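## Task

Lift the black can off the turntable and set it upright on the coaster, without disturbing the other cans, which must stay standing on the turntable.

## Robot and tools

ROBOT. There are two arms, left_arm and right_arm. Each has six joints, always listed as waist, shoulder, elbow, forearm roll, wrist pitch, wrist roll, and ends in a two-finger gripper whose fingers cannot fold. Calibrated base poses in the scene frame: left_arm at (-0.052, +0.583, 0) m with quat_wxyz (+1.000, 0, 0, -0.012); right_arm at (+0.006, -0.627, 0) m with quat_wxyz (+1.000, 0, 0, -0.005). A camera stand is fixed behind the arms. Loose objects may occasionally get a small push from outside.

FRAME. The scene frame has its origin at table-top height, halfway between the nominal bases. +z points up, +x points out over the table, and left_arm sits on the +y side (arm names do not match image sides). Hand positions are in metres, velocities in m/s and rad/s, and they may be off by a few centimetres, more at long reach. For a gripper, +z runs along the fingers and the fingers open and close along y. end_effector_position is the point between the closed pads; the fingertips extend about 33 mm past it at gaps up to 40 mm, shrinking to 9 mm when fully open.

THE ROW. Every motion command uses rows of 18 numbers, each in [-1, 1], one list covering both arms: left_arm's six joint numbers, then its gripper position, force_limit, speed, then the same nine for right_arm. Joint numbers are scaled offsets, not poses: they count from the arm's Joint targets as they stood when the action (or move) began, not from the preceding row, so sending the same offset twice moves twice. Scale: 1.0 equals 1.553 rad for waist and shoulder, 2.33 rad for elbow, 2.913 rad for the three wrist joints. Send 0 on all six to keep an arm where its targets are. Stated ranges: elbow -2.792 to 2.792 rad, all other joints -6.283 to 6.283 rad; asking more than 0.010 rad beyond a range end refuses the action for both arms. The three gripper numbers are absolute settings. position: +1 fully open (140 mm), about -0.8 where the pads touch, -1 closes until blocked. force_limit: pad force after a slow close, roughly 14 N at -1, 40 N at 0, 58 N at +1. speed: finger closing rate, roughly 30 mm/s at -1, 140 at 0, 250 at +1; faster closes grip harder. Both start at +1. To leave a gripper unchanged, repeat its last three numbers (0 is a real command).

execute_actions. Argument actions: a list of actions, each a list of up to 15 rows, one row per 1/30 s step; a short action repeats its last row to fill 15 steps. cameras: list of names (cam_left_wrist, cam_right_wrist, or ["all"]); an empty actions list returns images by default and shows the scene number. Joint drives are speed-limited, so large offsets take several actions.

move. target: one row or a list of up to 15 rows; every row's offsets count from the same current Joint targets. The joints travel together along joint-space paths toward the goal, so the hand traces a curve and avoids nothing. speed: rad/s for the joint with farthest to go, 0.01 to 3.92, default 0.5 (one value or one per target). blend: rad of corner rounding between listed targets; 0 means stop at each. stop_force: 10 to 80 N, one value for both arms; an arm's path ends when it feels that much push against its motion, estimated from joint torques. Use it with a low speed to touch down gently, omit it when pulling away from a contact, and use equal finger numbers in every row. It may fail near stretched or straight-wrist poses. zero: true (default) re-zeros force before the move. blocking=false returns after about 0.5 s while motion continues (not allowed with stop_force). The result adds a move: line such as done, off_target, moving, held or fault, plus limits=held if steps were withheld.

wait: seconds 0 to 10; arms hold their last command, a running move continues. stop: brakes a running move (fingers keep moving). zoom_image: camera (cam_left_wrist or cam_right_wrist) and region [x0, y0, x1, y1] in pixels of the newest image, at most 504 each way. finished_scene: scene, the number of the current scene; ends it irreversibly once the can stands on the coaster by itself.

RESULTS. Joint targets are what the next offsets count from. Joint positions, velocities and torques are per arm in joint order. object_status: 0 moving, 1 blocked while opening, 2 blocked while closing (a grip; check for this after closing), 3 reached position or pads met. position_measured is in counts: 3 open, 75 about 100 mm, 139 about 60 mm, 200 about 20 mm, 230 pads together. Flange force and External joint torques estimate outside loads. Lines like joint sent to its limit, joint command not followed (the clearance check between arms intervened), Kept back (steps still running), MOTOR HOT are warnings.

AVOID. Any contact force of 144 N or joint torque at its load limit (elbow 148, wrist joints 41.8 N m) stops the arm for 10 s. Arms are stiff: targets past a firm contact cause faults. Never let the arms or grippers press on each other. Do not drop the can, release it while moving, knock over other cans, or let anything leave the table. Avoid long stretched holds, which overheat motors.

Each tool is called after "Call:" in YAML: its name, and indented under it one key for each argument.

## Session

Call:
execute_actions:
  actions: []

Scene clock: 0.00 s.
left_arm: end_effector_position=(+0.7159, +0.2065, +0.1845) position_measured=3 object_status=3 end_effector_quat_wxyz=(+0.256, +0.791, +0.023, +0.556) | right_arm: end_effector_position=(+0.4456, +0.1437, +0.2082) position_measured=3 object_status=3 end_effector_quat_wxyz=(+0.273, +0.754, +0.120, +0.586)
Joint positions: left_arm=[-0.529 0.364 2.185 -0.22 -0.733 1.237] | right_arm=[1.398 0.757 1.469 -1.382 1.545 3.208]
Joint velocities: within noise
Joint torques (N m): no reading
External joint torques (N m): no reading
Flange force (N): no reading
Joint targets: left_arm=[-0.529 0.364 2.185 -0.220 -0.733 1.237] | right_arm=[1.398 0.757 1.469 -1.382 1.545 3.208]
Tool commands: left_gripper/position=+1.0 left_gripper/force_limit=+1.0 left_gripper/speed=+1.0 right_gripper/position=+1.0 right_gripper/force_limit=+1.0 right_gripper/speed=+1.0

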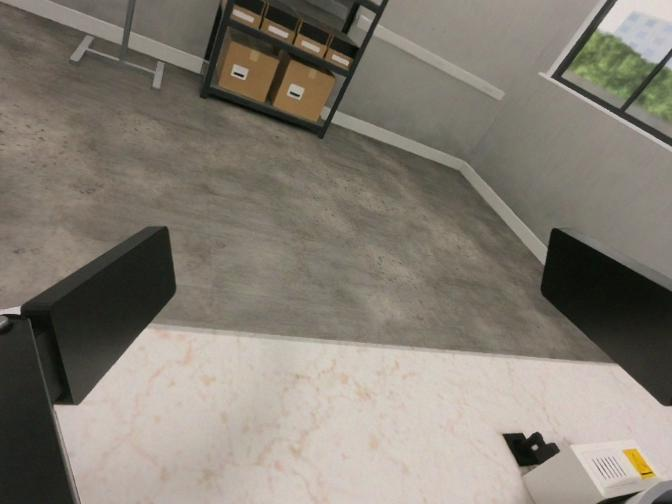

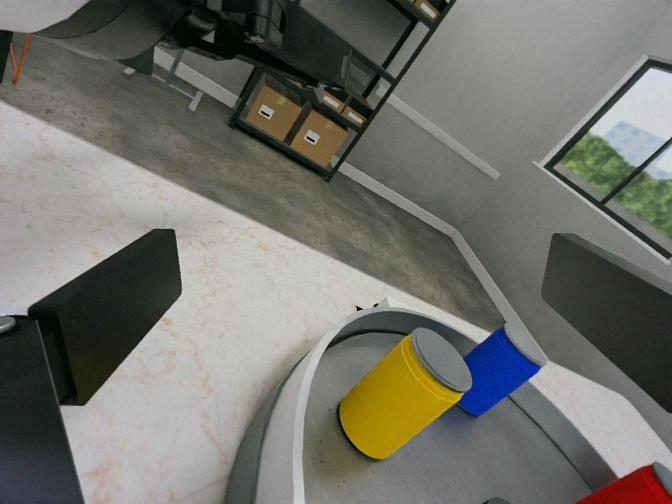

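Call:
move:
  target:
    - [0.0322,-0.2254,-0.1288,0.0240,0.2403,-0.0069,1,1,1,-0.0953,-0.2299,-0.0725,0.0968,-0.0017,-0.0714,1,1,1]
    - [0.0972,-0.2943,-0.1794,0.0755,0.7556,-0.0233,1,1,1,-0.3797,-0.2611,-0.0901,0.4744,-0.0048,-0.2880,1,1,1]
  speed: 1.3
  blend: 0.3
  cameras: ["all"]

Scene clock: 20.73 s.
left_arm: end_effector_position=(+0.4204, +0.4197, +0.3798) position_measured=3 object_status=3 end_effector_quat_wxyz=(+0.000, +1.000, +0.000, +0.000) | right_arm: end_effector_position=(+0.5204, -0.0502, +0.3804) position_measured=3 object_status=3 end_effector_quat_wxyz=(+0.000, +1.000, +0.000, +0.000)
Joint positions: left_arm=[-0.378 -0.093 1.767 0 1.468 1.169] | right_arm=[0.809 0.351 1.259 0 1.531 2.369]
Joint torques (N m): left_arm=[-1.66 -33.81 -42.33 4.53 0.3 0.35] | right_arm=[-0.1 -73.88 -42.16 3.72 -0.48 0.06]
External joint torques (N m): left_arm=[1.62 1.78 0.44 -0.22 -0.36 -0.35] | right_arm=[0.16 -4.47 -0.27 0.58 0.43 -0.06]
Flange force (N): left_arm=[3.2 -1.6 1.7] | right_arm=[-4.5 4.9 -1.5]
Joint targets: left_arm=[-0.378 -0.093 1.767 0.000 1.468 1.169] | right_arm=[0.809 0.351 1.259 0.000 1.531 2.369]
move: done

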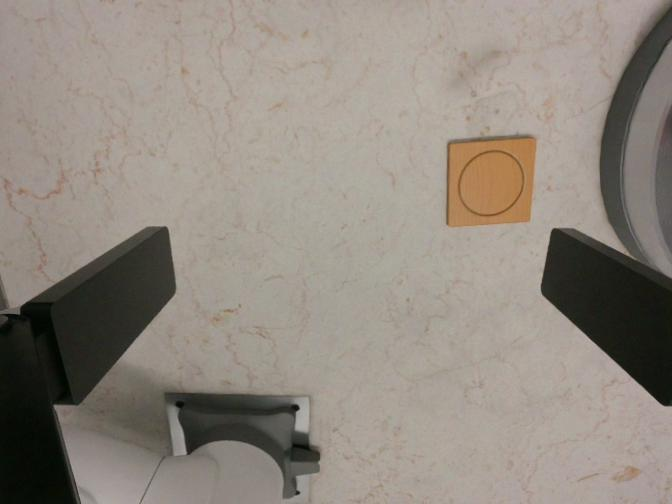

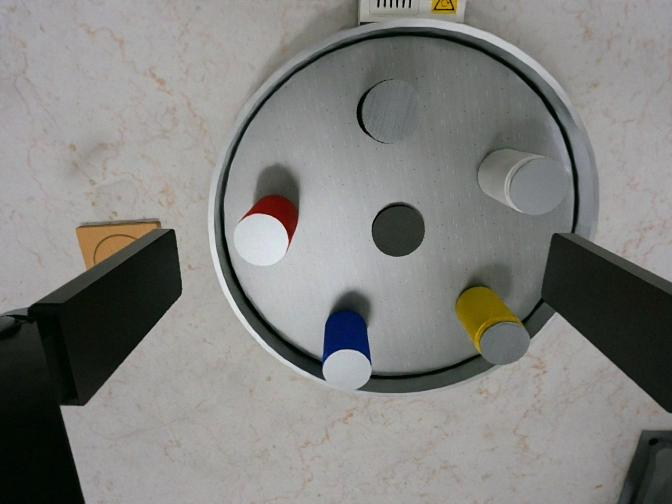

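Call:
wait:
  seconds: 0.5
  cameras: ["cam_right_wrist"]

Call:
wait:
  seconds: 1.5
  cameras: ["cam_right_wrist"]

Scene clock: 24.27 s.
left_arm: end_effector_position=(+0.4203, +0.4198, +0.3798) position_measured=3 object_status=3 end_effector_quat_wxyz=(+0.000, +1.000, +0.000, +0.000) | right_arm: end_effector_position=(+0.5204, -0.0502, +0.3804) position_measured=3 object_status=3 end_effector_quat_wxyz=(+0.000, +1.000, +0.000, +0.000)
Joint positions: left_arm=[-0.378 -0.093 1.767 0 1.468 1.169] | right_arm=[0.809 0.351 1.259 0 1.531 2.369]
Joint torques (N m): left_arm=[-1.74 -33.98 -42.31 4.56 0.44 0.39] | right_arm=[-0.25 -73.18 -42 3.86 -0.53 0.05]
External joint torques (N m): left_arm=[1.65 1.44 0.22 -0.23 -0.49 -0.39] | right_arm=[0.1 -5.06 -0.34 0.42 0.49 -0.05]
Flange force (N): left_arm=[3.0 -1.6 1.5] | right_arm=[-5.0 5.5 -1.8]
Joint targets: left_arm=[-0.378 -0.093 1.767 0.000 1.468 1.169] | right_arm=[0.809 0.351 1.259 0.000 1.531 2.369]
Tool commands: left_gripper/position=+1.0 left_gripper/force_limit=+1.0 left_gripper/speed=+1.0 right_gripper/position=+1.0 right_gripper/force_limit=+1.0 right_gripper/speed=+1.0
wait: 0.50 s; at rest from the start
Images, in order (width x height): cam_right_wrist 672x504.

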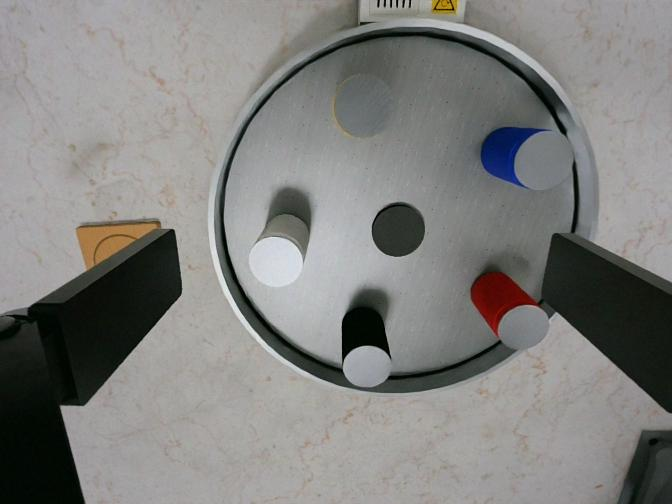

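Scene clock: 25.77 s.
left_arm: end_effector_position=(+0.4203, +0.4198, +0.3798) position_measured=3 object_status=3 end_effector_quat_wxyz=(+0.000, +1.000, +0.000, +0.000) | right_arm: end_effector_position=(+0.5204, -0.0502, +0.3804) position_measured=3 object_status=3 end_effector_quat_wxyz=(+0.000, +1.000, +0.000, +0.000)
Joint positions: left_arm=[-0.378 -0.093 1.767 0 1.468 1.169] | right_arm=[0.809 0.351 1.259 0 1.531 2.369]
Joint torques (N m): left_arm=[-1.32 -34.06 -42.42 4.6 0.45 0.4] | right_arm=[-0.44 -73.89 -42.08 3.74 -0.44 0.02]
External joint torques (N m): left_arm=[1.32 1.54 0.31 -0.26 -0.5 -0.4] | right_arm=[0.41 -4.15 -0.22 0.54 0.4 -0.02]
Flange force (N): left_arm=[2.8 -1.0 1.7] | right_arm=[-4.5 4.3 -1.4]
Joint targets: left_arm=[-0.378 -0.093 1.767 0.000 1.468 1.169] | right_arm=[0.809 0.351 1.259 0.000 1.531 2.369]
Tool commands: left_gripper/position=+1.0 left_gripper/force_limit=+1.0 left_gripper/speed=+1.0 right_gripper/position=+1.0 right_gripper/force_limit=+1.0 right_gripper/speed=+1.0
wait: 1.50 s; at rest by 0.17 s
Images, in order (width x height): cam_right_wrist 672x504.

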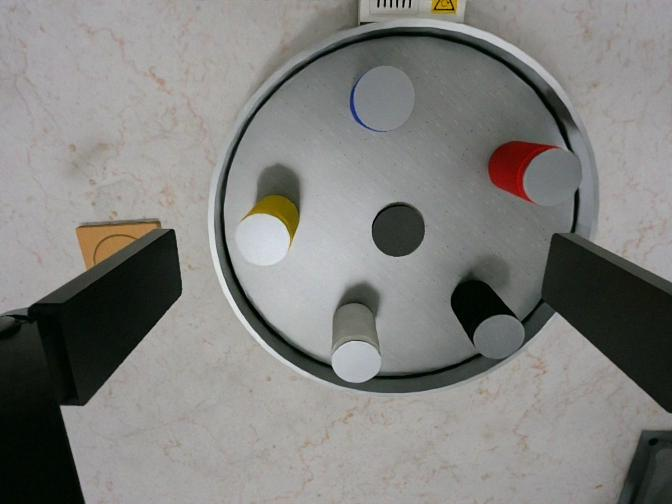

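Call:
move:
  target: [-0.31494,0.29260,-0.13867,0,-0.04521,-0.16797,0.24,0,0,-0.2144,-0.1912,0.1021,0,0.0203,-0.1140,1,1,1]
  speed: 0.8
  cameras: ["all"]

Call:
wait:
  seconds: 1.0
  cameras: ["all"]

Scene clock: 56.73 s.
left_arm: end_effector_position=(+0.4544, +0.0112, +0.2701) position_measured=99 object_status=3 end_effector_quat_wxyz=(+0.000, +1.000, +0.000, +0.000) | right_arm: end_effector_position=(+0.5205, -0.3304, +0.4503) position_measured=3 object_status=3 end_effector_quat_wxyz=(+0.000, +1.000, -0.001, +0.000)
Joint positions: left_arm=[-0.867 0.361 1.444 0 1.336 0.679] | right_arm=[0.476 0.054 1.497 0 1.59 2.037]
Joint torques (N m): left_arm=[-2.46 -78.41 -41.44 4.42 0.42 0.6] | right_arm=[-0.98 -44.22 -42.05 3.76 -0.43 0.03]
External joint torques (N m): left_arm=[2.12 0.32 0.37 -0.19 -0.45 -0.6] | right_arm=[1.01 -3.82 -0.42 0.57 0.37 -0.03]
Flange force (N): left_arm=[1.1 -1.7 1.4] | right_arm=[-5.4 1.2 -1.3]
Joint targets: left_arm=[-0.867 0.362 1.444 0.000 1.336 0.679] | right_arm=[0.475 0.054 1.497 0.000 1.590 2.037]
move: done

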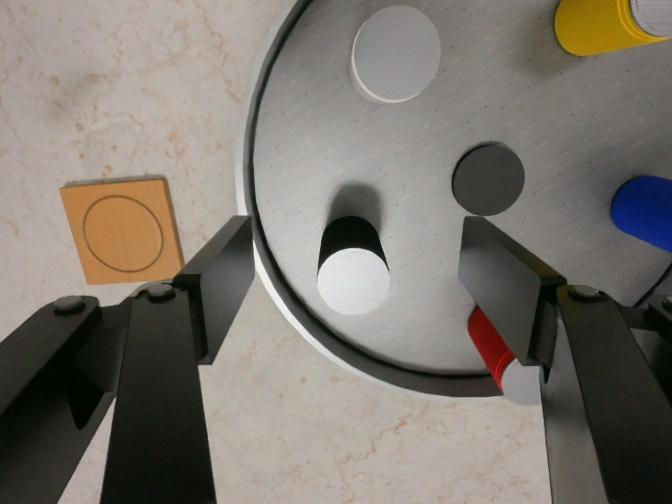

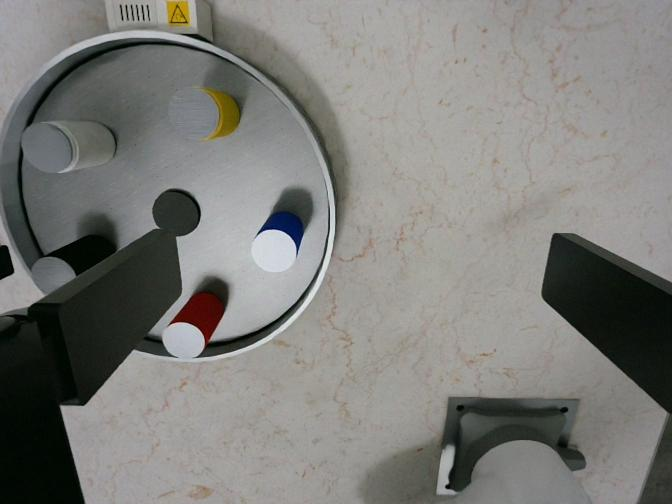

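Scene clock: 57.73 s.
left_arm: end_effector_position=(+0.4543, +0.0111, +0.2700) position_measured=99 object_status=3 end_effector_quat_wxyz=(+0.000, +1.000, +0.000, +0.000) | right_arm: end_effector_position=(+0.5205, -0.3305, +0.4503) position_measured=3 object_status=3 end_effector_quat_wxyz=(+0.000, +1.000, -0.001, +0.000)
Joint positions: left_arm=[-0.867 0.362 1.444 0 1.336 0.679] | right_arm=[0.475 0.054 1.497 0 1.59 2.037]
Joint torques (N m): left_arm=[-1.67 -77.85 -41.44 4.48 0.44 0.43] | right_arm=[-0.58 -45.11 -42.13 3.81 -0.55 0.09]
External joint torques (N m): left_arm=[1.44 0.03 0.4 -0.24 -0.47 -0.42] | right_arm=[0.48 -2.72 -0.26 0.49 0.49 -0.09]
Flange force (N): left_arm=[0.3 -1.7 1.3] | right_arm=[-3.7 1.4 -1.3]
Joint targets: left_arm=[-0.867 0.362 1.444 0.000 1.336 0.679] | right_arm=[0.475 0.054 1.497 0.000 1.590 2.037]
Tool commands: left_gripper/position=+0.24 left_gripper/force_limit=+0.0 left_gripper/speed=+0.0 right_gripper/position=+1.0 right_gripper/force_limit=+1.0 right_gripper/speed=+1.0
wait: 1.00 s; at rest by 0.17 s

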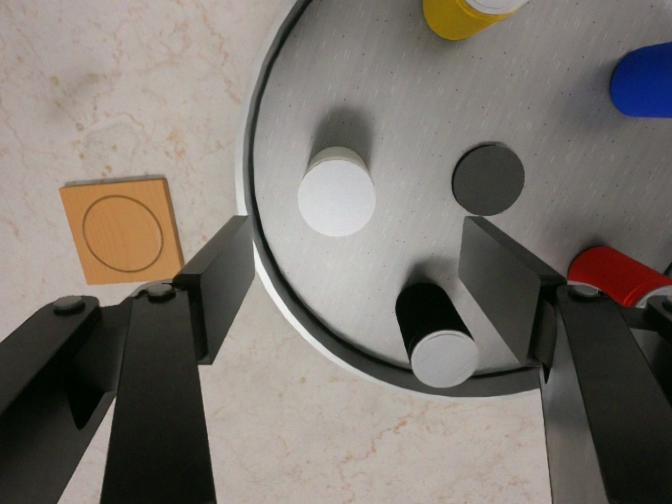

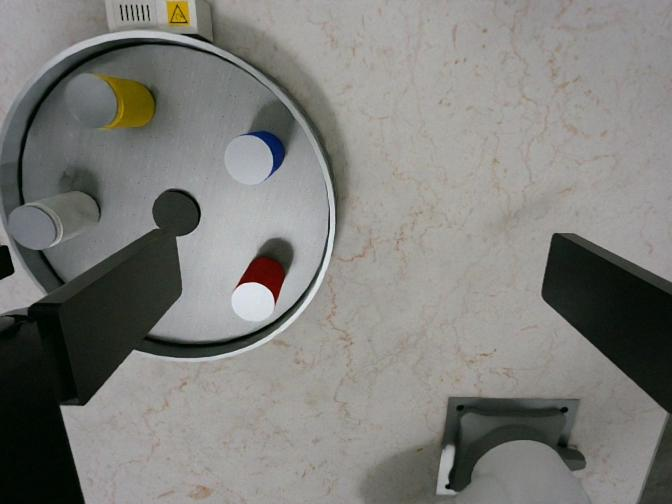

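Call:
move:
  target: [0.00895,0.01925,0.04571,0,-0.04696,0.00505,0.43,0,0,0,0,0,0,0,0,1,1,1]
  speed: 0.4
  cameras: ["cam_left_wrist"]

Call:
wait:
  seconds: 0.8
  cameras: ["cam_left_wrist"]

Call:
wait:
  seconds: 0.8
  cameras: ["cam_left_wrist"]

Scene clock: 68.60 s.
left_arm: end_effector_position=(+0.4588, +0.0223, +0.1905) position_measured=75 object_status=3 end_effector_quat_wxyz=(+0.000, +1.000, -0.001, +0.000) | right_arm: end_effector_position=(+0.5205, -0.3305, +0.4503) position_measured=3 object_status=3 end_effector_quat_wxyz=(+0.000, +1.000, -0.001, +0.000)
Joint positions: left_arm=[-0.853 0.391 1.55 0 1.199 0.694] | right_arm=[0.475 0.054 1.497 0 1.59 2.037]
Joint torques (N m): left_arm=[-1.58 -78.96 -39.31 4.31 0.45 0.44] | right_arm=[-0.94 -45.13 -42.04 3.75 -0.46 0.11]
External joint torques (N m): left_arm=[1.77 -0.33 -0.11 -0.22 -0.49 -0.44] | right_arm=[0.88 -2.88 -0.38 0.56 0.41 -0.11]
Flange force (N): left_arm=[0.9 -1.6 0.5] | right_arm=[-4.0 0.8 -1.3]
Joint targets: left_arm=[-0.853 0.391 1.550 0.000 1.199 0.694] | right_arm=[0.475 0.054 1.497 0.000 1.590 2.037]
move: done
Images, in order (width x height): cam_left_wrist 672x504.

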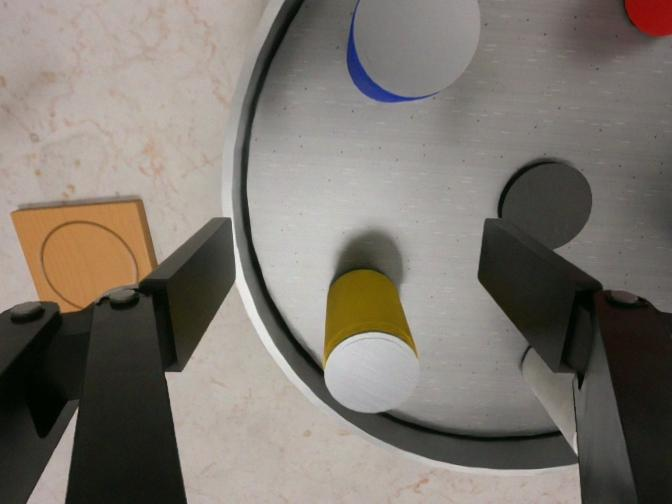

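Scene clock: 69.40 s.
left_arm: end_effector_position=(+0.4588, +0.0223, +0.1905) position_measured=75 object_status=3 end_effector_quat_wxyz=(+0.000, +1.000, -0.001, +0.000) | right_arm: end_effector_position=(+0.5205, -0.3305, +0.4503) position_measured=3 object_status=3 end_effector_quat_wxyz=(+0.000, +1.000, -0.001, +0.000)
Joint positions: left_arm=[-0.853 0.391 1.55 0 1.199 0.694] | right_arm=[0.475 0.054 1.497 0 1.59 2.037]
Joint torques (N m): left_arm=[-1.41 -78.96 -39.62 4.3 0.44 0.41] | right_arm=[-0.15 -44.94 -42.16 3.81 -0.41 0.05]
External joint torques (N m): left_arm=[1.49 0.32 0.41 -0.24 -0.48 -0.41] | right_arm=[0.15 -3.1 -0.29 0.5 0.35 -0.05]
Flange force (N): left_arm=[0.6 -1.5 1.4] | right_arm=[-3.9 2.1 -1.1]
Joint targets: left_arm=[-0.853 0.391 1.550 0.000 1.199 0.694] | right_arm=[0.475 0.054 1.497 0.000 1.590 2.037]
Tool commands: left_gripper/position=+0.43 left_gripper/force_limit=+0.0 left_gripper/speed=+0.0 right_gripper/position=+1.0 right_gripper/force_limit=+1.0 right_gripper/speed=+1.0
wait: 0.80 s; at rest by 0.17 s
Images, in order (width x height): cam_left_wrist 672x504.

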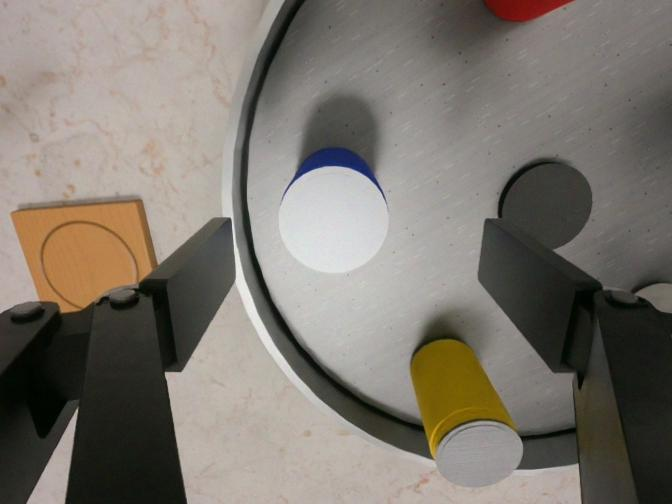

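Scene clock: 70.20 s.
left_arm: end_effector_position=(+0.4588, +0.0223, +0.1905) position_measured=75 object_status=3 end_effector_quat_wxyz=(+0.000, +1.000, -0.001, +0.000) | right_arm: end_effector_position=(+0.5205, -0.3305, +0.4503) position_measured=3 object_status=3 end_effector_quat_wxyz=(+0.000, +1.000, -0.001, +0.000)
Joint positions: left_arm=[-0.853 0.391 1.55 0 1.199 0.694] | right_arm=[0.475 0.054 1.497 0 1.59 2.037]
Joint torques (N m): left_arm=[-1.72 -78.97 -39.69 4.28 0.44 0.44] | right_arm=[-0.68 -44.63 -42.04 3.74 -0.47 0.07]
External joint torques (N m): left_arm=[1.75 -0.36 0.22 -0.2 -0.49 -0.44] | right_arm=[0.82 -3.56 -0.41 0.58 0.42 -0.07]
Flange force (N): left_arm=[0.4 -2.1 0.8] | right_arm=[-4.9 1.4 -1.4]
Joint targets: left_arm=[-0.853 0.391 1.550 0.000 1.199 0.694] | right_arm=[0.475 0.054 1.497 0.000 1.590 2.037]
Tool commands: left_gripper/position=+0.43 left_gripper/force_limit=+0.0 left_gripper/speed=+0.0 right_gripper/position=+1.0 right_gripper/force_limit=+1.0 right_gripper/speed=+1.0
wait: 0.80 s; at rest by 0.17 s
Images, in order (width x height): cam_left_wrist 672x504.

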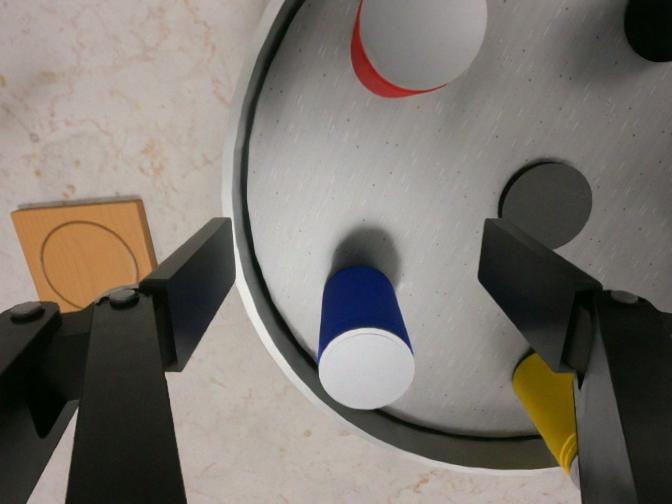

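Call:
move:
  target: [-0.00071,0.03393,0.03052,0,-0.04195,-0.00045,0.43,0,0,0,0,0,0,0,0,1,1,1]
  speed: 0.25
  cameras: ["all"]

Scene clock: 84.17 s.
left_arm: end_effector_position=(+0.4584, +0.0215, +0.1145) position_measured=75 object_status=3 end_effector_quat_wxyz=(+0.000, +1.000, +0.000, +0.000) | right_arm: end_effector_position=(+0.5205, -0.3305, +0.4503) position_measured=3 object_status=3 end_effector_quat_wxyz=(+0.000, +1.000, -0.001, +0.000)
Joint positions: left_arm=[-0.855 0.444 1.621 0 1.077 0.693] | right_arm=[0.475 0.054 1.497 0 1.59 2.037]
Joint torques (N m): left_arm=[-1.76 -81.41 -36.93 4.06 0.5 0.43] | right_arm=[-0.35 -44.57 -42.2 3.82 -0.51 -0.02]
External joint torques (N m): left_arm=[2.18 -1.07 -0.45 -0.18 -0.54 -0.43] | right_arm=[0.57 -3.7 -0.31 0.52 0.46 0.02]
Flange force (N): left_arm=[1.1 -2.2 -0.3] | right_arm=[-5.1 1.8 -1.3]
Joint targets: left_arm=[-0.855 0.444 1.621 0.000 1.077 0.693] | right_arm=[0.475 0.054 1.497 0.000 1.590 2.037]
move: done

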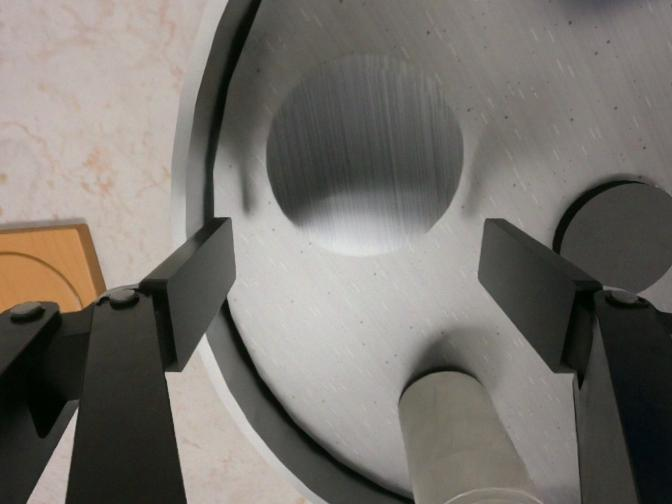

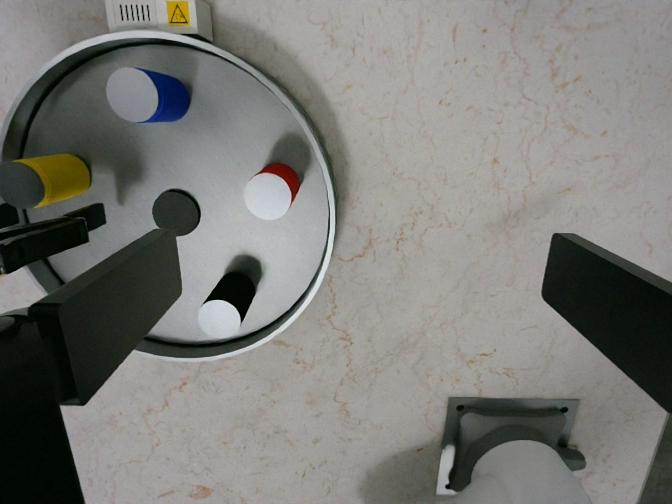

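Call:
wait:
  seconds: 3.7
  cameras: ["cam_left_wrist"]

Call:
wait:
  seconds: 0.4
  cameras: ["cam_left_wrist"]

Call:
wait:
  seconds: 0.4
  cameras: ["cam_left_wrist"]

Scene clock: 89.47 s.
left_arm: end_effector_position=(+0.4584, +0.0215, +0.1144) position_measured=75 object_status=3 end_effector_quat_wxyz=(+0.000, +1.000, +0.000, +0.000) | right_arm: end_effector_position=(+0.5205, -0.3305, +0.4503) position_measured=3 object_status=3 end_effector_quat_wxyz=(+0.000, +1.000, -0.001, +0.000)
Joint positions: left_arm=[-0.855 0.444 1.621 0 1.077 0.693] | right_arm=[0.475 0.054 1.497 0 1.59 2.037]
Joint torques (N m): left_arm=[-1.51 -81.74 -37.37 4.05 0.51 0.42] | right_arm=[-0.21 -44.77 -42.23 3.82 -0.53 0.08]
External joint torques (N m): left_arm=[1.51 -0.1 0.22 -0.2 -0.54 -0.42] | right_arm=[0.17 -3.49 -0.33 0.49 0.47 -0.08]
Flange force (N): left_arm=[0.4 -1.7 1.0] | right_arm=[-4.4 2.4 -1.3]
Joint targets: left_arm=[-0.855 0.444 1.621 0.000 1.077 0.693] | right_arm=[0.475 0.054 1.497 0.000 1.590 2.037]
Tool commands: left_gripper/position=+0.43 left_gripper/force_limit=+0.0 left_gripper/speed=+0.0 right_gripper/position=+1.0 right_gripper/force_limit=+1.0 right_gripper/speed=+1.0
wait: 3.70 s; at rest from the start
Images, in order (width x height): cam_left_wrist 672x504.

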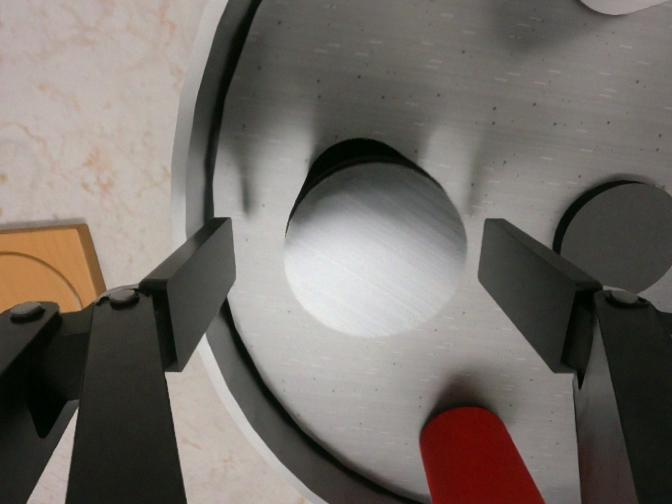

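Scene clock: 89.87 s.
left_arm: end_effector_position=(+0.4584, +0.0215, +0.1144) position_measured=75 object_status=3 end_effector_quat_wxyz=(+0.000, +1.000, +0.000, +0.000) | right_arm: end_effector_position=(+0.5205, -0.3305, +0.4503) position_measured=3 object_status=3 end_effector_quat_wxyz=(+0.000, +1.000, -0.001, +0.000)
Joint positions: left_arm=[-0.855 0.444 1.621 0 1.077 0.693] | right_arm=[0.475 0.054 1.497 0 1.59 2.037]
Joint torques (N m): left_arm=[-1.62 -81.54 -37.42 4 0.5 0.41] | right_arm=[-0.32 -44.97 -41.89 3.82 -0.51 0.02]
External joint torques (N m): left_arm=[1.73 -0.17 0.37 -0.16 -0.53 -0.41] | right_arm=[0.5 -3.22 -0.55 0.51 0.46 -0.02]
Flange force (N): left_arm=[0.4 -2.2 1.0] | right_arm=[-4.0 1.4 -1.7]
Joint targets: left_arm=[-0.855 0.444 1.621 0.000 1.077 0.693] | right_arm=[0.475 0.054 1.497 0.000 1.590 2.037]
Tool commands: left_gripper/position=+0.43 left_gripper/force_limit=+0.0 left_gripper/speed=+0.0 right_gripper/position=+1.0 right_gripper/force_limit=+1.0 right_gripper/speed=+1.0
wait: 0.40 s; at rest by 0.17 s
Images, in order (width x height): cam_left_wrist 672x504.

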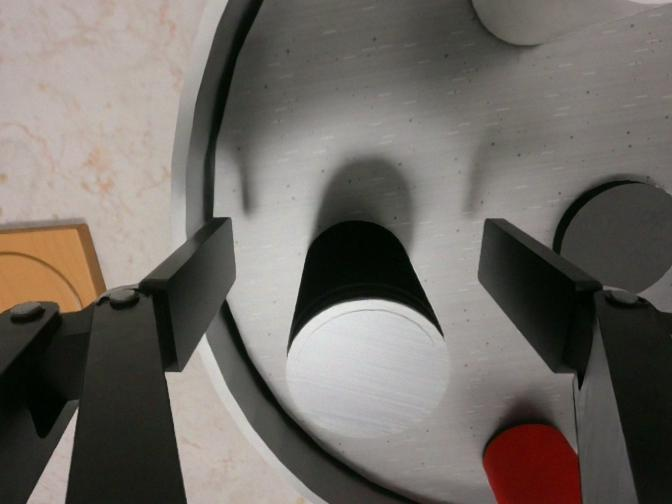

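Scene clock: 90.27 s.
left_arm: end_effector_position=(+0.4584, +0.0215, +0.1144) position_measured=75 object_status=3 end_effector_quat_wxyz=(+0.000, +1.000, +0.000, +0.000) | right_arm: end_effector_position=(+0.5205, -0.3305, +0.4503) position_measured=3 object_status=3 end_effector_quat_wxyz=(+0.000, +1.000, -0.001, +0.000)
Joint positions: left_arm=[-0.855 0.444 1.621 0 1.077 0.693] | right_arm=[0.475 0.054 1.497 0 1.59 2.037]
Joint torques (N m): left_arm=[-1.78 -81.46 -37.32 4.03 0.45 0.38] | right_arm=[-0.53 -45.14 -42.02 3.82 -0.47 0.06]
External joint torques (N m): left_arm=[1.48 -0.5 0.15 -0.19 -0.48 -0.38] | right_arm=[0.46 -2.95 -0.49 0.49 0.41 -0.06]
Flange force (N): left_arm=[0.2 -2.0 0.5] | right_arm=[-3.7 1.4 -1.5]
Joint targets: left_arm=[-0.855 0.444 1.621 0.000 1.077 0.693] | right_arm=[0.475 0.054 1.497 0.000 1.590 2.037]
Tool commands: left_gripper/position=+0.43 left_gripper/force_limit=+0.0 left_gripper/speed=+0.0 right_gripper/position=+1.0 right_gripper/force_limit=+1.0 right_gripper/speed=+1.0
wait: 0.40 s; at rest by 0.17 s
Images, in order (width x height): cam_left_wrist 672x504.

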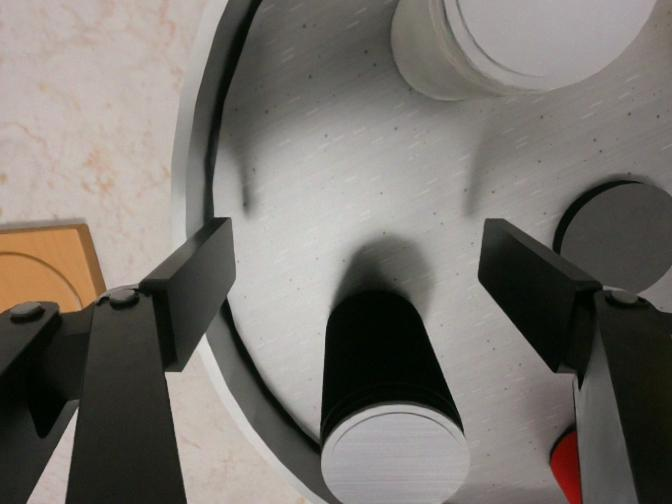

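Call:
wait:
  seconds: 0.1

Scene clock: 101.03 s.
left_arm: end_effector_position=(+0.4584, +0.0215, +0.1144) position_measured=75 object_status=3 end_effector_quat_wxyz=(+0.000, +1.000, +0.000, +0.000) | right_arm: end_effector_position=(+0.5205, -0.3305, +0.4503) position_measured=3 object_status=3 end_effector_quat_wxyz=(+0.000, +1.000, -0.001, +0.000)
Joint positions: left_arm=[-0.855 0.444 1.621 0 1.077 0.693] | right_arm=[0.475 0.054 1.497 0 1.59 2.037]
Joint torques (N m): left_arm=[-1.59 -81.88 -37.37 4.03 0.48 0.44] | right_arm=[-0.7 -45.02 -41.86 3.78 -0.48 0.05]
External joint torques (N m): left_arm=[1.96 -0.02 0.22 -0.18 -0.51 -0.44] | right_arm=[0.57 -2.84 -0.53 0.52 0.43 -0.05]
Flange force (N): left_arm=[0.9 -2.0 1.0] | right_arm=[-3.5 1.0 -1.6]
Joint targets: left_arm=[-0.855 0.444 1.621 0.000 1.077 0.693] | right_arm=[0.475 0.054 1.497 0.000 1.590 2.037]
Tool commands: left_gripper/position=+0.43 left_gripper/force_limit=+0.0 left_gripper/speed=+0.0 right_gripper/position=+1.0 right_gripper/force_limit=+1.0 right_gripper/speed=+1.0
wait: 0.10 s; at rest from the start

Call:
wait:
  seconds: 4.2

Call:
execute_actions:
  actions:
    - [[0,0,0,0,0,0,0.08,0,0,0,0,0,0,0,0,1,1,1]]

Call:
execute_actions:
  actions:
    - [[0,0,0,0,0,0,-1,0,0,0,0,0,0,0,0,1,1,1]]
  cameras: ["cam_left_wrist"]

Call:
move:
  target: [-0.0268,-0.0821,-0.0414,0,0.07676,-0.0147,-1,0,0,0,0,0,0,0,0,1,1,1]
  speed: 0.5
  cameras: ["all"]

Scene clock: 105.70 s.
left_arm: end_effector_position=(+0.4584, +0.0215, +0.1144) position_measured=75 object_status=3 end_effector_quat_wxyz=(+0.000, +1.000, +0.000, +0.000) | right_arm: end_effector_position=(+0.5205, -0.3305, +0.4503) position_measured=3 object_status=3 end_effector_quat_wxyz=(+0.000, +1.000, -0.001, +0.000)
Joint positions: left_arm=[-0.855 0.444 1.621 0 1.077 0.693] | right_arm=[0.475 0.054 1.497 0 1.59 2.037]
Joint torques (N m): left_arm=[-1.71 -81.68 -37.36 4.09 0.46 0.39] | right_arm=[-0.26 -44.68 -42.02 3.77 -0.45 0.01]
External joint torques (N m): left_arm=[1.97 -0.7 0 -0.22 -0.51 -0.39] | right_arm=[0.38 -3.56 -0.46 0.55 0.4 -0.01]
Flange force (N): left_arm=[0.7 -2.4 0.3] | right_arm=[-4.6 1.9 -1.4]
Joint targets: left_arm=[-0.855 0.444 1.621 0.000 1.077 0.693] | right_arm=[0.475 0.054 1.497 0.000 1.590 2.037]
Tool commands: left_gripper/position=+0.43 left_gripper/force_limit=+0.0 left_gripper/speed=+0.0 right_gripper/position=+1.0 right_gripper/force_limit=+1.0 right_gripper/speed=+1.0
wait: 4.20 s; at rest from the start

Scene clock: 105.83 s.
left_arm: end_effector_position=(+0.4584, +0.0215, +0.1144) position_measured=88 object_status=0 end_effector_quat_wxyz=(+0.000, +1.000, +0.000, +0.000) | right_arm: end_effector_position=(+0.5205, -0.3305, +0.4503) position_measured=3 object_status=3 end_effector_quat_wxyz=(+0.000, +1.000, -0.001, +0.000)
Joint positions: left_arm=[-0.855 0.444 1.621 0 1.077 0.693] | right_arm=[0.475 0.054 1.497 0 1.59 2.037]
Joint torques (N m): left_arm=[-1.66 -81.48 -37.37 4.05 0.45 0.4] | right_arm=[-0.18 -44.23 -42.13 3.8 -0.5 0.03]
External joint torques (N m): left_arm=[1.5 -0.75 0.16 -0.2 -0.48 -0.4] | right_arm=[0.23 -3.88 -0.29 0.51 0.45 -0.03]
Flange force (N): left_arm=[-0.1 -2.3 0.3] | right_arm=[-5.1 2.6 -1.2]
Joint targets: left_arm=[-0.855 0.444 1.621 0.000 1.077 0.693] | right_arm=[0.475 0.054 1.497 0.000 1.590 2.037]
Kept back: 11 steps.
Step readings (joint positions of left_arm | right_arm):
0: [-0.855 0.444 1.621 0.000 1.077 0.693] | [0.475 0.054 1.497 0.000 1.590 2.037]
1: [-0.855 0.444 1.621 0.000 1.077 0.693] | [0.475 0.054 1.497 0.000 1.590 2.037]
2: [-0.855 0.444 1.621 0.000 1.077 0.693] | [0.475 0.054 1.497 0.000 1.590 2.037]

Scene clock: 106.33 s.
left_arm: end_effector_position=(+0.4584, +0.0215, +0.1144) position_measured=132 object_status=0 end_effector_quat_wxyz=(+0.000, +1.000, +0.000, +0.000) | right_arm: end_effector_position=(+0.5205, -0.3305, +0.4503) position_measured=3 object_status=3 end_effector_quat_wxyz=(+0.000, +1.000, -0.001, +0.000)
Joint positions: left_arm=[-0.855 0.444 1.621 0 1.077 0.693] | right_arm=[0.475 0.054 1.497 0 1.59 2.037]
Joint torques (N m): left_arm=[-1.64 -81.87 -37.38 4.04 0.48 0.42] | right_arm=[-0.72 -44.46 -42.01 3.79 -0.54 0.02]
External joint torques (N m): left_arm=[1.68 -0.25 0.11 -0.18 -0.52 -0.42] | right_arm=[0.82 -3.71 -0.48 0.53 0.48 -0.02]
Flange force (N): left_arm=[0.6 -1.8 0.7] | right_arm=[-5.1 1.4 -1.6]
Joint targets: left_arm=[-0.855 0.444 1.621 0.000 1.077 0.693] | right_arm=[0.475 0.054 1.497 0.000 1.590 2.037]
Kept back: 11 steps.
Step readings (joint positions of left_arm | right_arm):
0: [-0.855 0.444 1.621 0.000 1.077 0.693] | [0.475 0.054 1.497 0.000 1.590 2.037]
1: [-0.855 0.444 1.621 0.000 1.077 0.693] | [0.475 0.054 1.497 0.000 1.590 2.037]
2: [-0.855 0.444 1.621 0.000 1.077 0.693] | [0.475 0.054 1.497 0.000 1.590 2.037]
Images, in order (width x height): cam_left_wrist 672x504.

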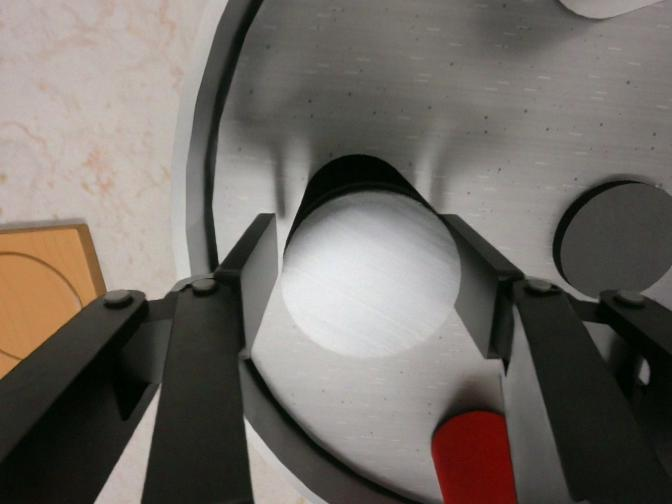

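Scene clock: 107.83 s.
left_arm: end_effector_position=(+0.4185, +0.0219, +0.2596) position_measured=154 object_status=2 end_effector_quat_wxyz=(+0.000, +1.000, +0.000, +0.000) | right_arm: end_effector_position=(+0.5205, -0.3305, +0.4503) position_measured=3 object_status=3 end_effector_quat_wxyz=(+0.000, +1.000, -0.001, +0.000)
Joint positions: left_arm=[-0.896 0.317 1.525 0 1.3 0.65] | right_arm=[0.475 0.054 1.497 0 1.59 2.037]
Joint torques (N m): left_arm=[-2.03 -75.75 -41.93 4.41 0.36 0.4] | right_arm=[0.2 -44.6 -42.01 3.83 -0.49 0.06]
External joint torques (N m): left_arm=[1.99 2.48 1.18 -0.19 -0.4 -0.4] | right_arm=[-0.33 -3.41 -0.45 0.47 0.44 -0.06]
Flange force (N): left_arm=[2.5 -0.4 3.3] | right_arm=[-3.8 2.9 -1.5]
Joint targets: left_arm=[-0.896 0.317 1.525 0.000 1.301 0.650] | right_arm=[0.475 0.054 1.497 0.000 1.590 2.037]
move: done

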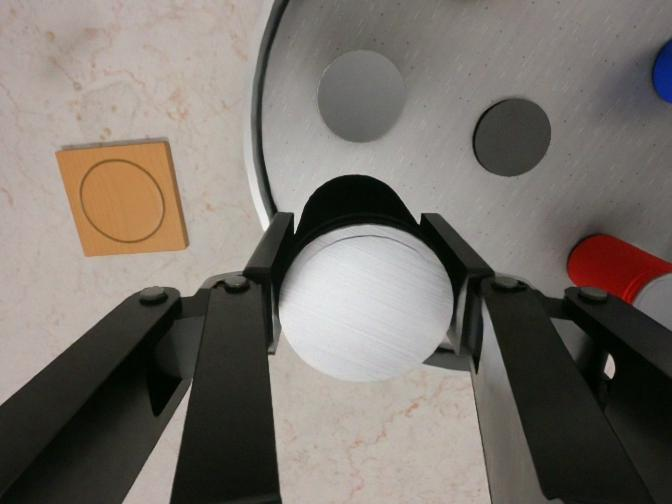

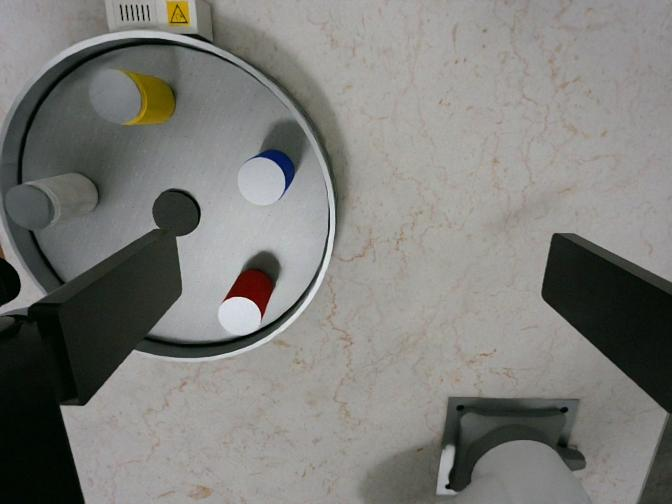

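Call:
move:
  target: [0.13561,-0.11633,0.18122,0,-0.08342,0.07257,-1,0,0,0,0,0,0,0,0,1,1,1]
  speed: 0.5
  cameras: ["cam_left_wrist"]

Scene clock: 114.07 s.
left_arm: end_effector_position=(+0.4042, +0.2368, +0.1603) position_measured=154 object_status=2 end_effector_quat_wxyz=(+0.000, +1.000, +0.000, +0.000) | right_arm: end_effector_position=(+0.5205, -0.3305, +0.4503) position_measured=3 object_status=3 end_effector_quat_wxyz=(+0.000, +1.000, -0.001, +0.000)
Joint positions: left_arm=[-0.686 0.136 1.947 0 1.058 0.861] | right_arm=[0.475 0.054 1.497 0 1.59 2.037]
Joint torques (N m): left_arm=[-1.4 -52.1 -37.06 4 0.54 0.36] | right_arm=[-0.39 -44.61 -42.02 3.82 -0.47 0.08]
External joint torques (N m): left_arm=[1.27 1.54 0.27 -0.2 -0.6 -0.36] | right_arm=[0.31 -3.43 -0.43 0.48 0.42 -0.08]
Flange force (N): left_arm=[2.4 -0.2 2.7] | right_arm=[-4.3 2.1 -1.4]
Joint targets: left_arm=[-0.685 0.136 1.947 0.000 1.058 0.861] | right_arm=[0.475 0.054 1.497 0.000 1.590 2.037]
move: done
Images, in order (width x height): cam_left_wrist 672x504.

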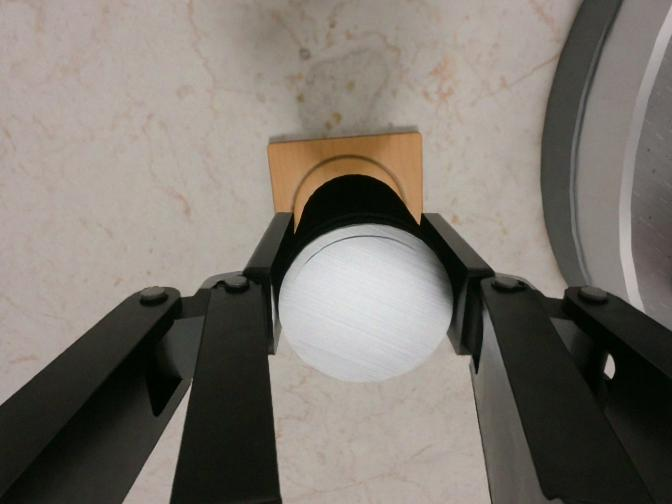

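Call:
zoom_image:
  camera: "cam_left_wrist"
  region: [240, 110, 450, 268]

Scaled by 2.400.

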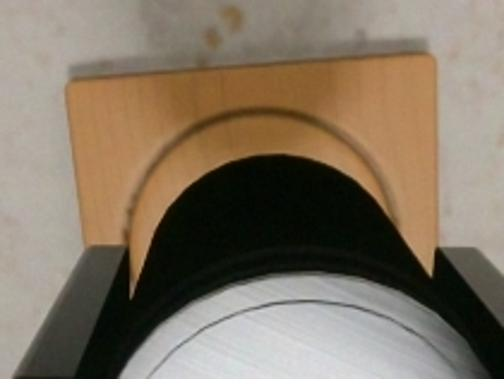

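Call:
move:
  target: [-0.00663,0.03071,0.03511,0,-0.04425,-0.00326,-1,0,0,0,0,0,0,0,0,1,1,1]
  speed: 0.25
  cameras: ["cam_left_wrist"]

Call:
zoom_image:
  camera: "cam_left_wrist"
  region: [230, 80, 470, 260]

Scene clock: 122.50 s.
left_arm: end_effector_position=(+0.3927, +0.2391, +0.0950) position_measured=154 object_status=2 end_effector_quat_wxyz=(+0.000, +1.000, -0.001, +0.000) | right_arm: end_effector_position=(+0.5205, -0.3305, +0.4503) position_measured=3 object_status=3 end_effector_quat_wxyz=(+0.000, +1.000, -0.001, +0.000)
Joint positions: left_arm=[-0.696 0.184 2.029 0 0.929 0.852] | right_arm=[0.475 0.054 1.497 0 1.59 2.037]
Joint torques (N m): left_arm=[-1.76 -54.81 -34.7 3.71 0.37 0.39] | right_arm=[-0.27 -44.29 -42.39 3.79 -0.48 -0.01]
External joint torques (N m): left_arm=[1.65 1.98 0.82 -0.22 -0.42 -0.39] | right_arm=[0.48 -4.08 -0.18 0.54 0.43 0.01]
Flange force (N): left_arm=[2.4 -0.9 3.7] | right_arm=[-5.8 2.4 -1.0]
Joint targets: left_arm=[-0.696 0.184 2.029 0.000 0.929 0.852] | right_arm=[0.475 0.054 1.497 0.000 1.590 2.037]
move: done
Images, in order (width x height): cam_left_wrist 672x504.

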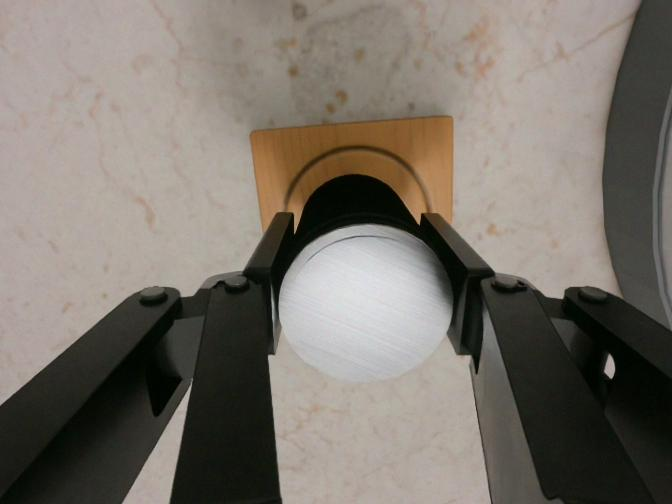

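Scaled by 2.100.

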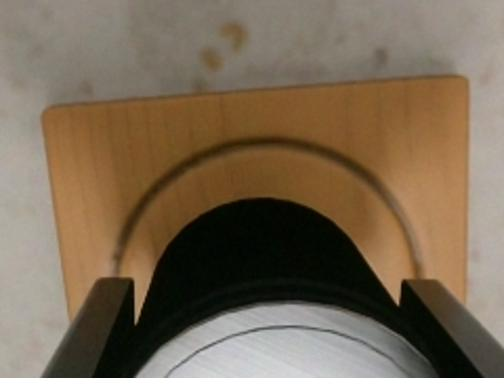

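Call:
move:
  target: [-0.00419,0.00361,0.00558,0,-0.00642,-0.00251,-1,0,0,0,0,0,0,0,0,1,1,1]
  speed: 0.1

Call:
move:
  target: [0,0.02241,0.01052,0,-0.02036,0,-1,0,0,0,0,0,0,0,0,1,1,1]
  speed: 0.035
  stop_force: 12
  cameras: ["cam_left_wrist"]

Scene clock: 128.93 s.
left_arm: end_effector_position=(+0.3883, +0.2382, +0.0860) position_measured=154 object_status=2 end_effector_quat_wxyz=(+0.000, +1.000, +0.000, +0.000) | right_arm: end_effector_position=(+0.5205, -0.3305, +0.4503) position_measured=3 object_status=3 end_effector_quat_wxyz=(+0.000, +1.000, -0.001, +0.000)
Joint positions: left_arm=[-0.702 0.189 2.042 0 0.91 0.845] | right_arm=[0.475 0.054 1.497 0 1.59 2.037]
Joint torques (N m): left_arm=[-1.78 -54.47 -34.92 3.61 0.63 0.44] | right_arm=[-0.17 -44.34 -42.04 3.87 -0.47 0.05]
External joint torques (N m): left_arm=[1.51 2.13 1.51 -0.16 -0.69 -0.44] | right_arm=[0.18 -3.77 -0.45 0.45 0.41 -0.05]
Flange force (N): left_arm=[1.3 -1.4 5.0] | right_arm=[-4.7 2.5 -1.4]
Joint targets: left_arm=[-0.702 0.189 2.042 0.000 0.910 0.845] | right_arm=[0.475 0.054 1.497 0.000 1.590 2.037]
move: done

Scene clock: 130.30 s.
left_arm: end_effector_position=(+0.3885, +0.2380, +0.0726) position_measured=154 object_status=2 end_effector_quat_wxyz=(+0.000, +1.000, +0.000, +0.000) | right_arm: end_effector_position=(+0.5205, -0.3305, +0.4503) position_measured=3 object_status=3 end_effector_quat_wxyz=(+0.000, +1.000, -0.001, +0.000)
Joint positions: left_arm=[-0.702 0.205 2.053 0 0.883 0.845] | right_arm=[0.475 0.054 1.497 0 1.59 2.037]
Joint torques (N m): left_arm=[-2.43 -30.58 -19.83 3.2 -3.52 0.38] | right_arm=[-1.02 -44.58 -42.31 3.84 -0.47 0.03]
External joint torques (N m): left_arm=[2.16 -22.83 -12.81 0.17 3.47 -0.38] | right_arm=[1.08 -3.77 -0.25 0.49 0.42 -0.03]
Flange force (N): left_arm=[-3.7 -7.0 -43.8] | right_arm=[-5.7 1.2 -1.1]
Joint targets: left_arm=[-0.702 0.205 2.053 0.000 0.883 0.845] | right_arm=[0.475 0.054 1.497 0.000 1.590 2.037]
move: contact (left_arm); left_arm: the wrist pitch is farthest, 0.033 rad from its target
Images, in order (width x height): cam_left_wrist 672x504.

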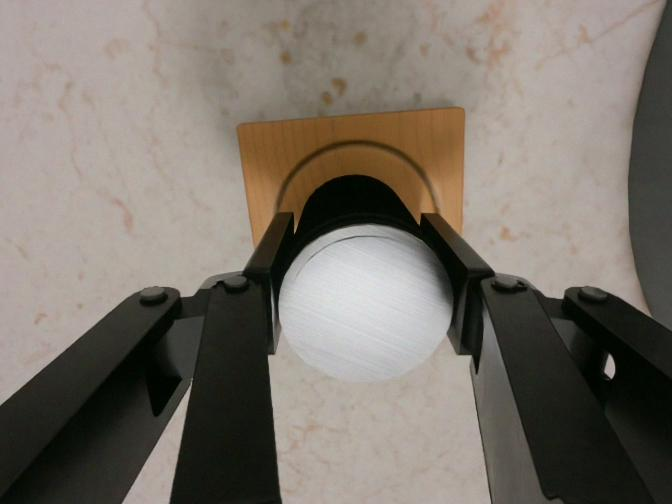

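Call:
move:
  target: [0,-0.0005,-0.00037,0,0.00055,0,-1,0,0,0,0,0,0,0,0,1,1,1]
  speed: 0.05

Call:
execute_actions:
  actions:
    - [[0,0,0,0,0,0,0.15,0,-0.8,0,0,0,0,0,0,1,1,1]]
    - [[0,0,0,0,0,0,0.15,0,-0.8,0,0,0,0,0,0,1,1,1]]
  cameras: ["cam_left_wrist"]

Scene clock: 134.30 s.
left_arm: end_effector_position=(+0.3886, +0.2379, +0.0734) position_measured=154 object_status=2 end_effector_quat_wxyz=(+0.000, +1.000, +0.000, +0.000) | right_arm: end_effector_position=(+0.5205, -0.3305, +0.4503) position_measured=3 object_status=3 end_effector_quat_wxyz=(+0.000, +1.000, -0.001, +0.000)
Joint positions: left_arm=[-0.702 0.204 2.052 0 0.885 0.845] | right_arm=[0.475 0.054 1.497 0 1.59 2.037]
Joint torques (N m): left_arm=[-1.68 -54.73 -33.65 3.58 0.36 0.4] | right_arm=[0.48 -44.65 -42.03 3.74 -0.51 0.15]
External joint torques (N m): left_arm=[1.74 0.96 0.98 -0.2 -0.41 -0.4] | right_arm=[-0.68 -3.43 -0.49 0.57 0.46 -0.15]
Flange force (N): left_arm=[1.1 -2.2 2.7] | right_arm=[-3.4 3.6 -1.6]
Joint targets: left_arm=[-0.702 0.204 2.052 0.000 0.885 0.845] | right_arm=[0.475 0.054 1.497 0.000 1.590 2.037]
move: done

Scene clock: 134.93 s.
left_arm: end_effector_position=(+0.3886, +0.2379, +0.0734) position_measured=111 object_status=0 end_effector_quat_wxyz=(+0.000, +1.000, +0.000, +0.000) | right_arm: end_effector_position=(+0.5205, -0.3305, +0.4503) position_measured=3 object_status=3 end_effector_quat_wxyz=(+0.000, +1.000, -0.001, +0.000)
Joint positions: left_arm=[-0.702 0.204 2.052 0 0.885 0.845] | right_arm=[0.475 0.054 1.497 0 1.59 2.037]
Joint torques (N m): left_arm=[-1.64 -54.77 -32.92 3.57 0.47 0.38] | right_arm=[-0.56 -44.57 -42.05 3.75 -0.48 -0.02]
External joint torques (N m): left_arm=[1.68 0.71 0.12 -0.18 -0.52 -0.38] | right_arm=[0.64 -3.46 -0.4 0.56 0.43 0.02]
External joint torques at the end of the 1st action: left_arm=[2.21 0.55 0.16 -0.15 -0.51 -0.42] | right_arm=[0.27 -2.64 -0.42 0.5 0.41 -0.06]
Flange force (N): left_arm=[2.0 -1.4 1.9] | right_arm=[-4.7 1.4 -1.4]
Flange force at the end of the 1st action (N): left_arm=[2.3 -2.2 1.8] | right_arm=[-3.2 1.4 -1.4]
Joint targets: left_arm=[-0.702 0.204 2.052 0.000 0.885 0.845] | right_arm=[0.475 0.054 1.497 0.000 1.590 2.037]
Kept back: 11 steps.
Step readings (joint positions of left_arm | right_arm; steps 1 to 15: 1st action; 16 to 19: 2nd action):
0: [-0.702 0.204 2.052 0.000 0.885 0.845] | [0.475 0.054 1.497 0.000 1.590 2.037]
1: [-0.702 0.204 2.052 0.000 0.885 0.845] | [0.475 0.054 1.497 0.000 1.590 2.037]
2: [-0.702 0.204 2.052 0.000 0.885 0.845] | [0.475 0.054 1.497 0.000 1.590 2.037]
4: [-0.702 0.204 2.052 0.000 0.885 0.845] | [0.475 0.054 1.497 0.000 1.590 2.037]
8: [-0.702 0.204 2.052 0.000 0.885 0.845] | [0.475 0.054 1.497 0.000 1.590 2.037]
15: [-0.702 0.204 2.052 0.000 0.885 0.845] | [0.475 0.054 1.497 0.000 1.590 2.037]
16: [-0.702 0.204 2.052 0.000 0.885 0.845] | [0.475 0.054 1.497 0.000 1.590 2.037]
17: [-0.702 0.204 2.052 0.000 0.885 0.845] | [0.475 0.054 1.497 0.000 1.590 2.037]
Images, in order (width x height): cam_left_wrist 672x504.

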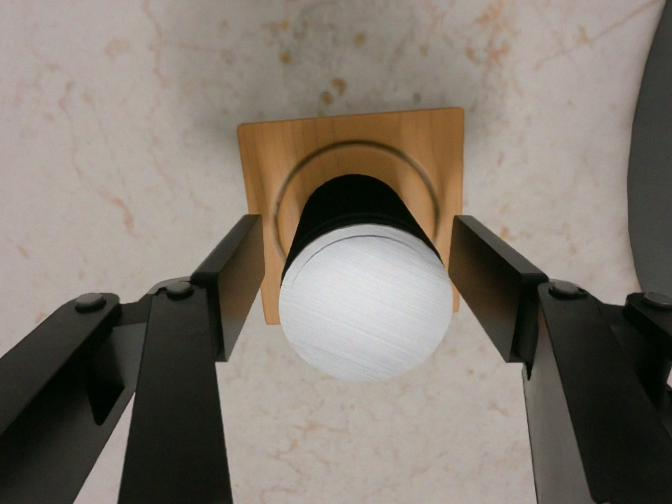

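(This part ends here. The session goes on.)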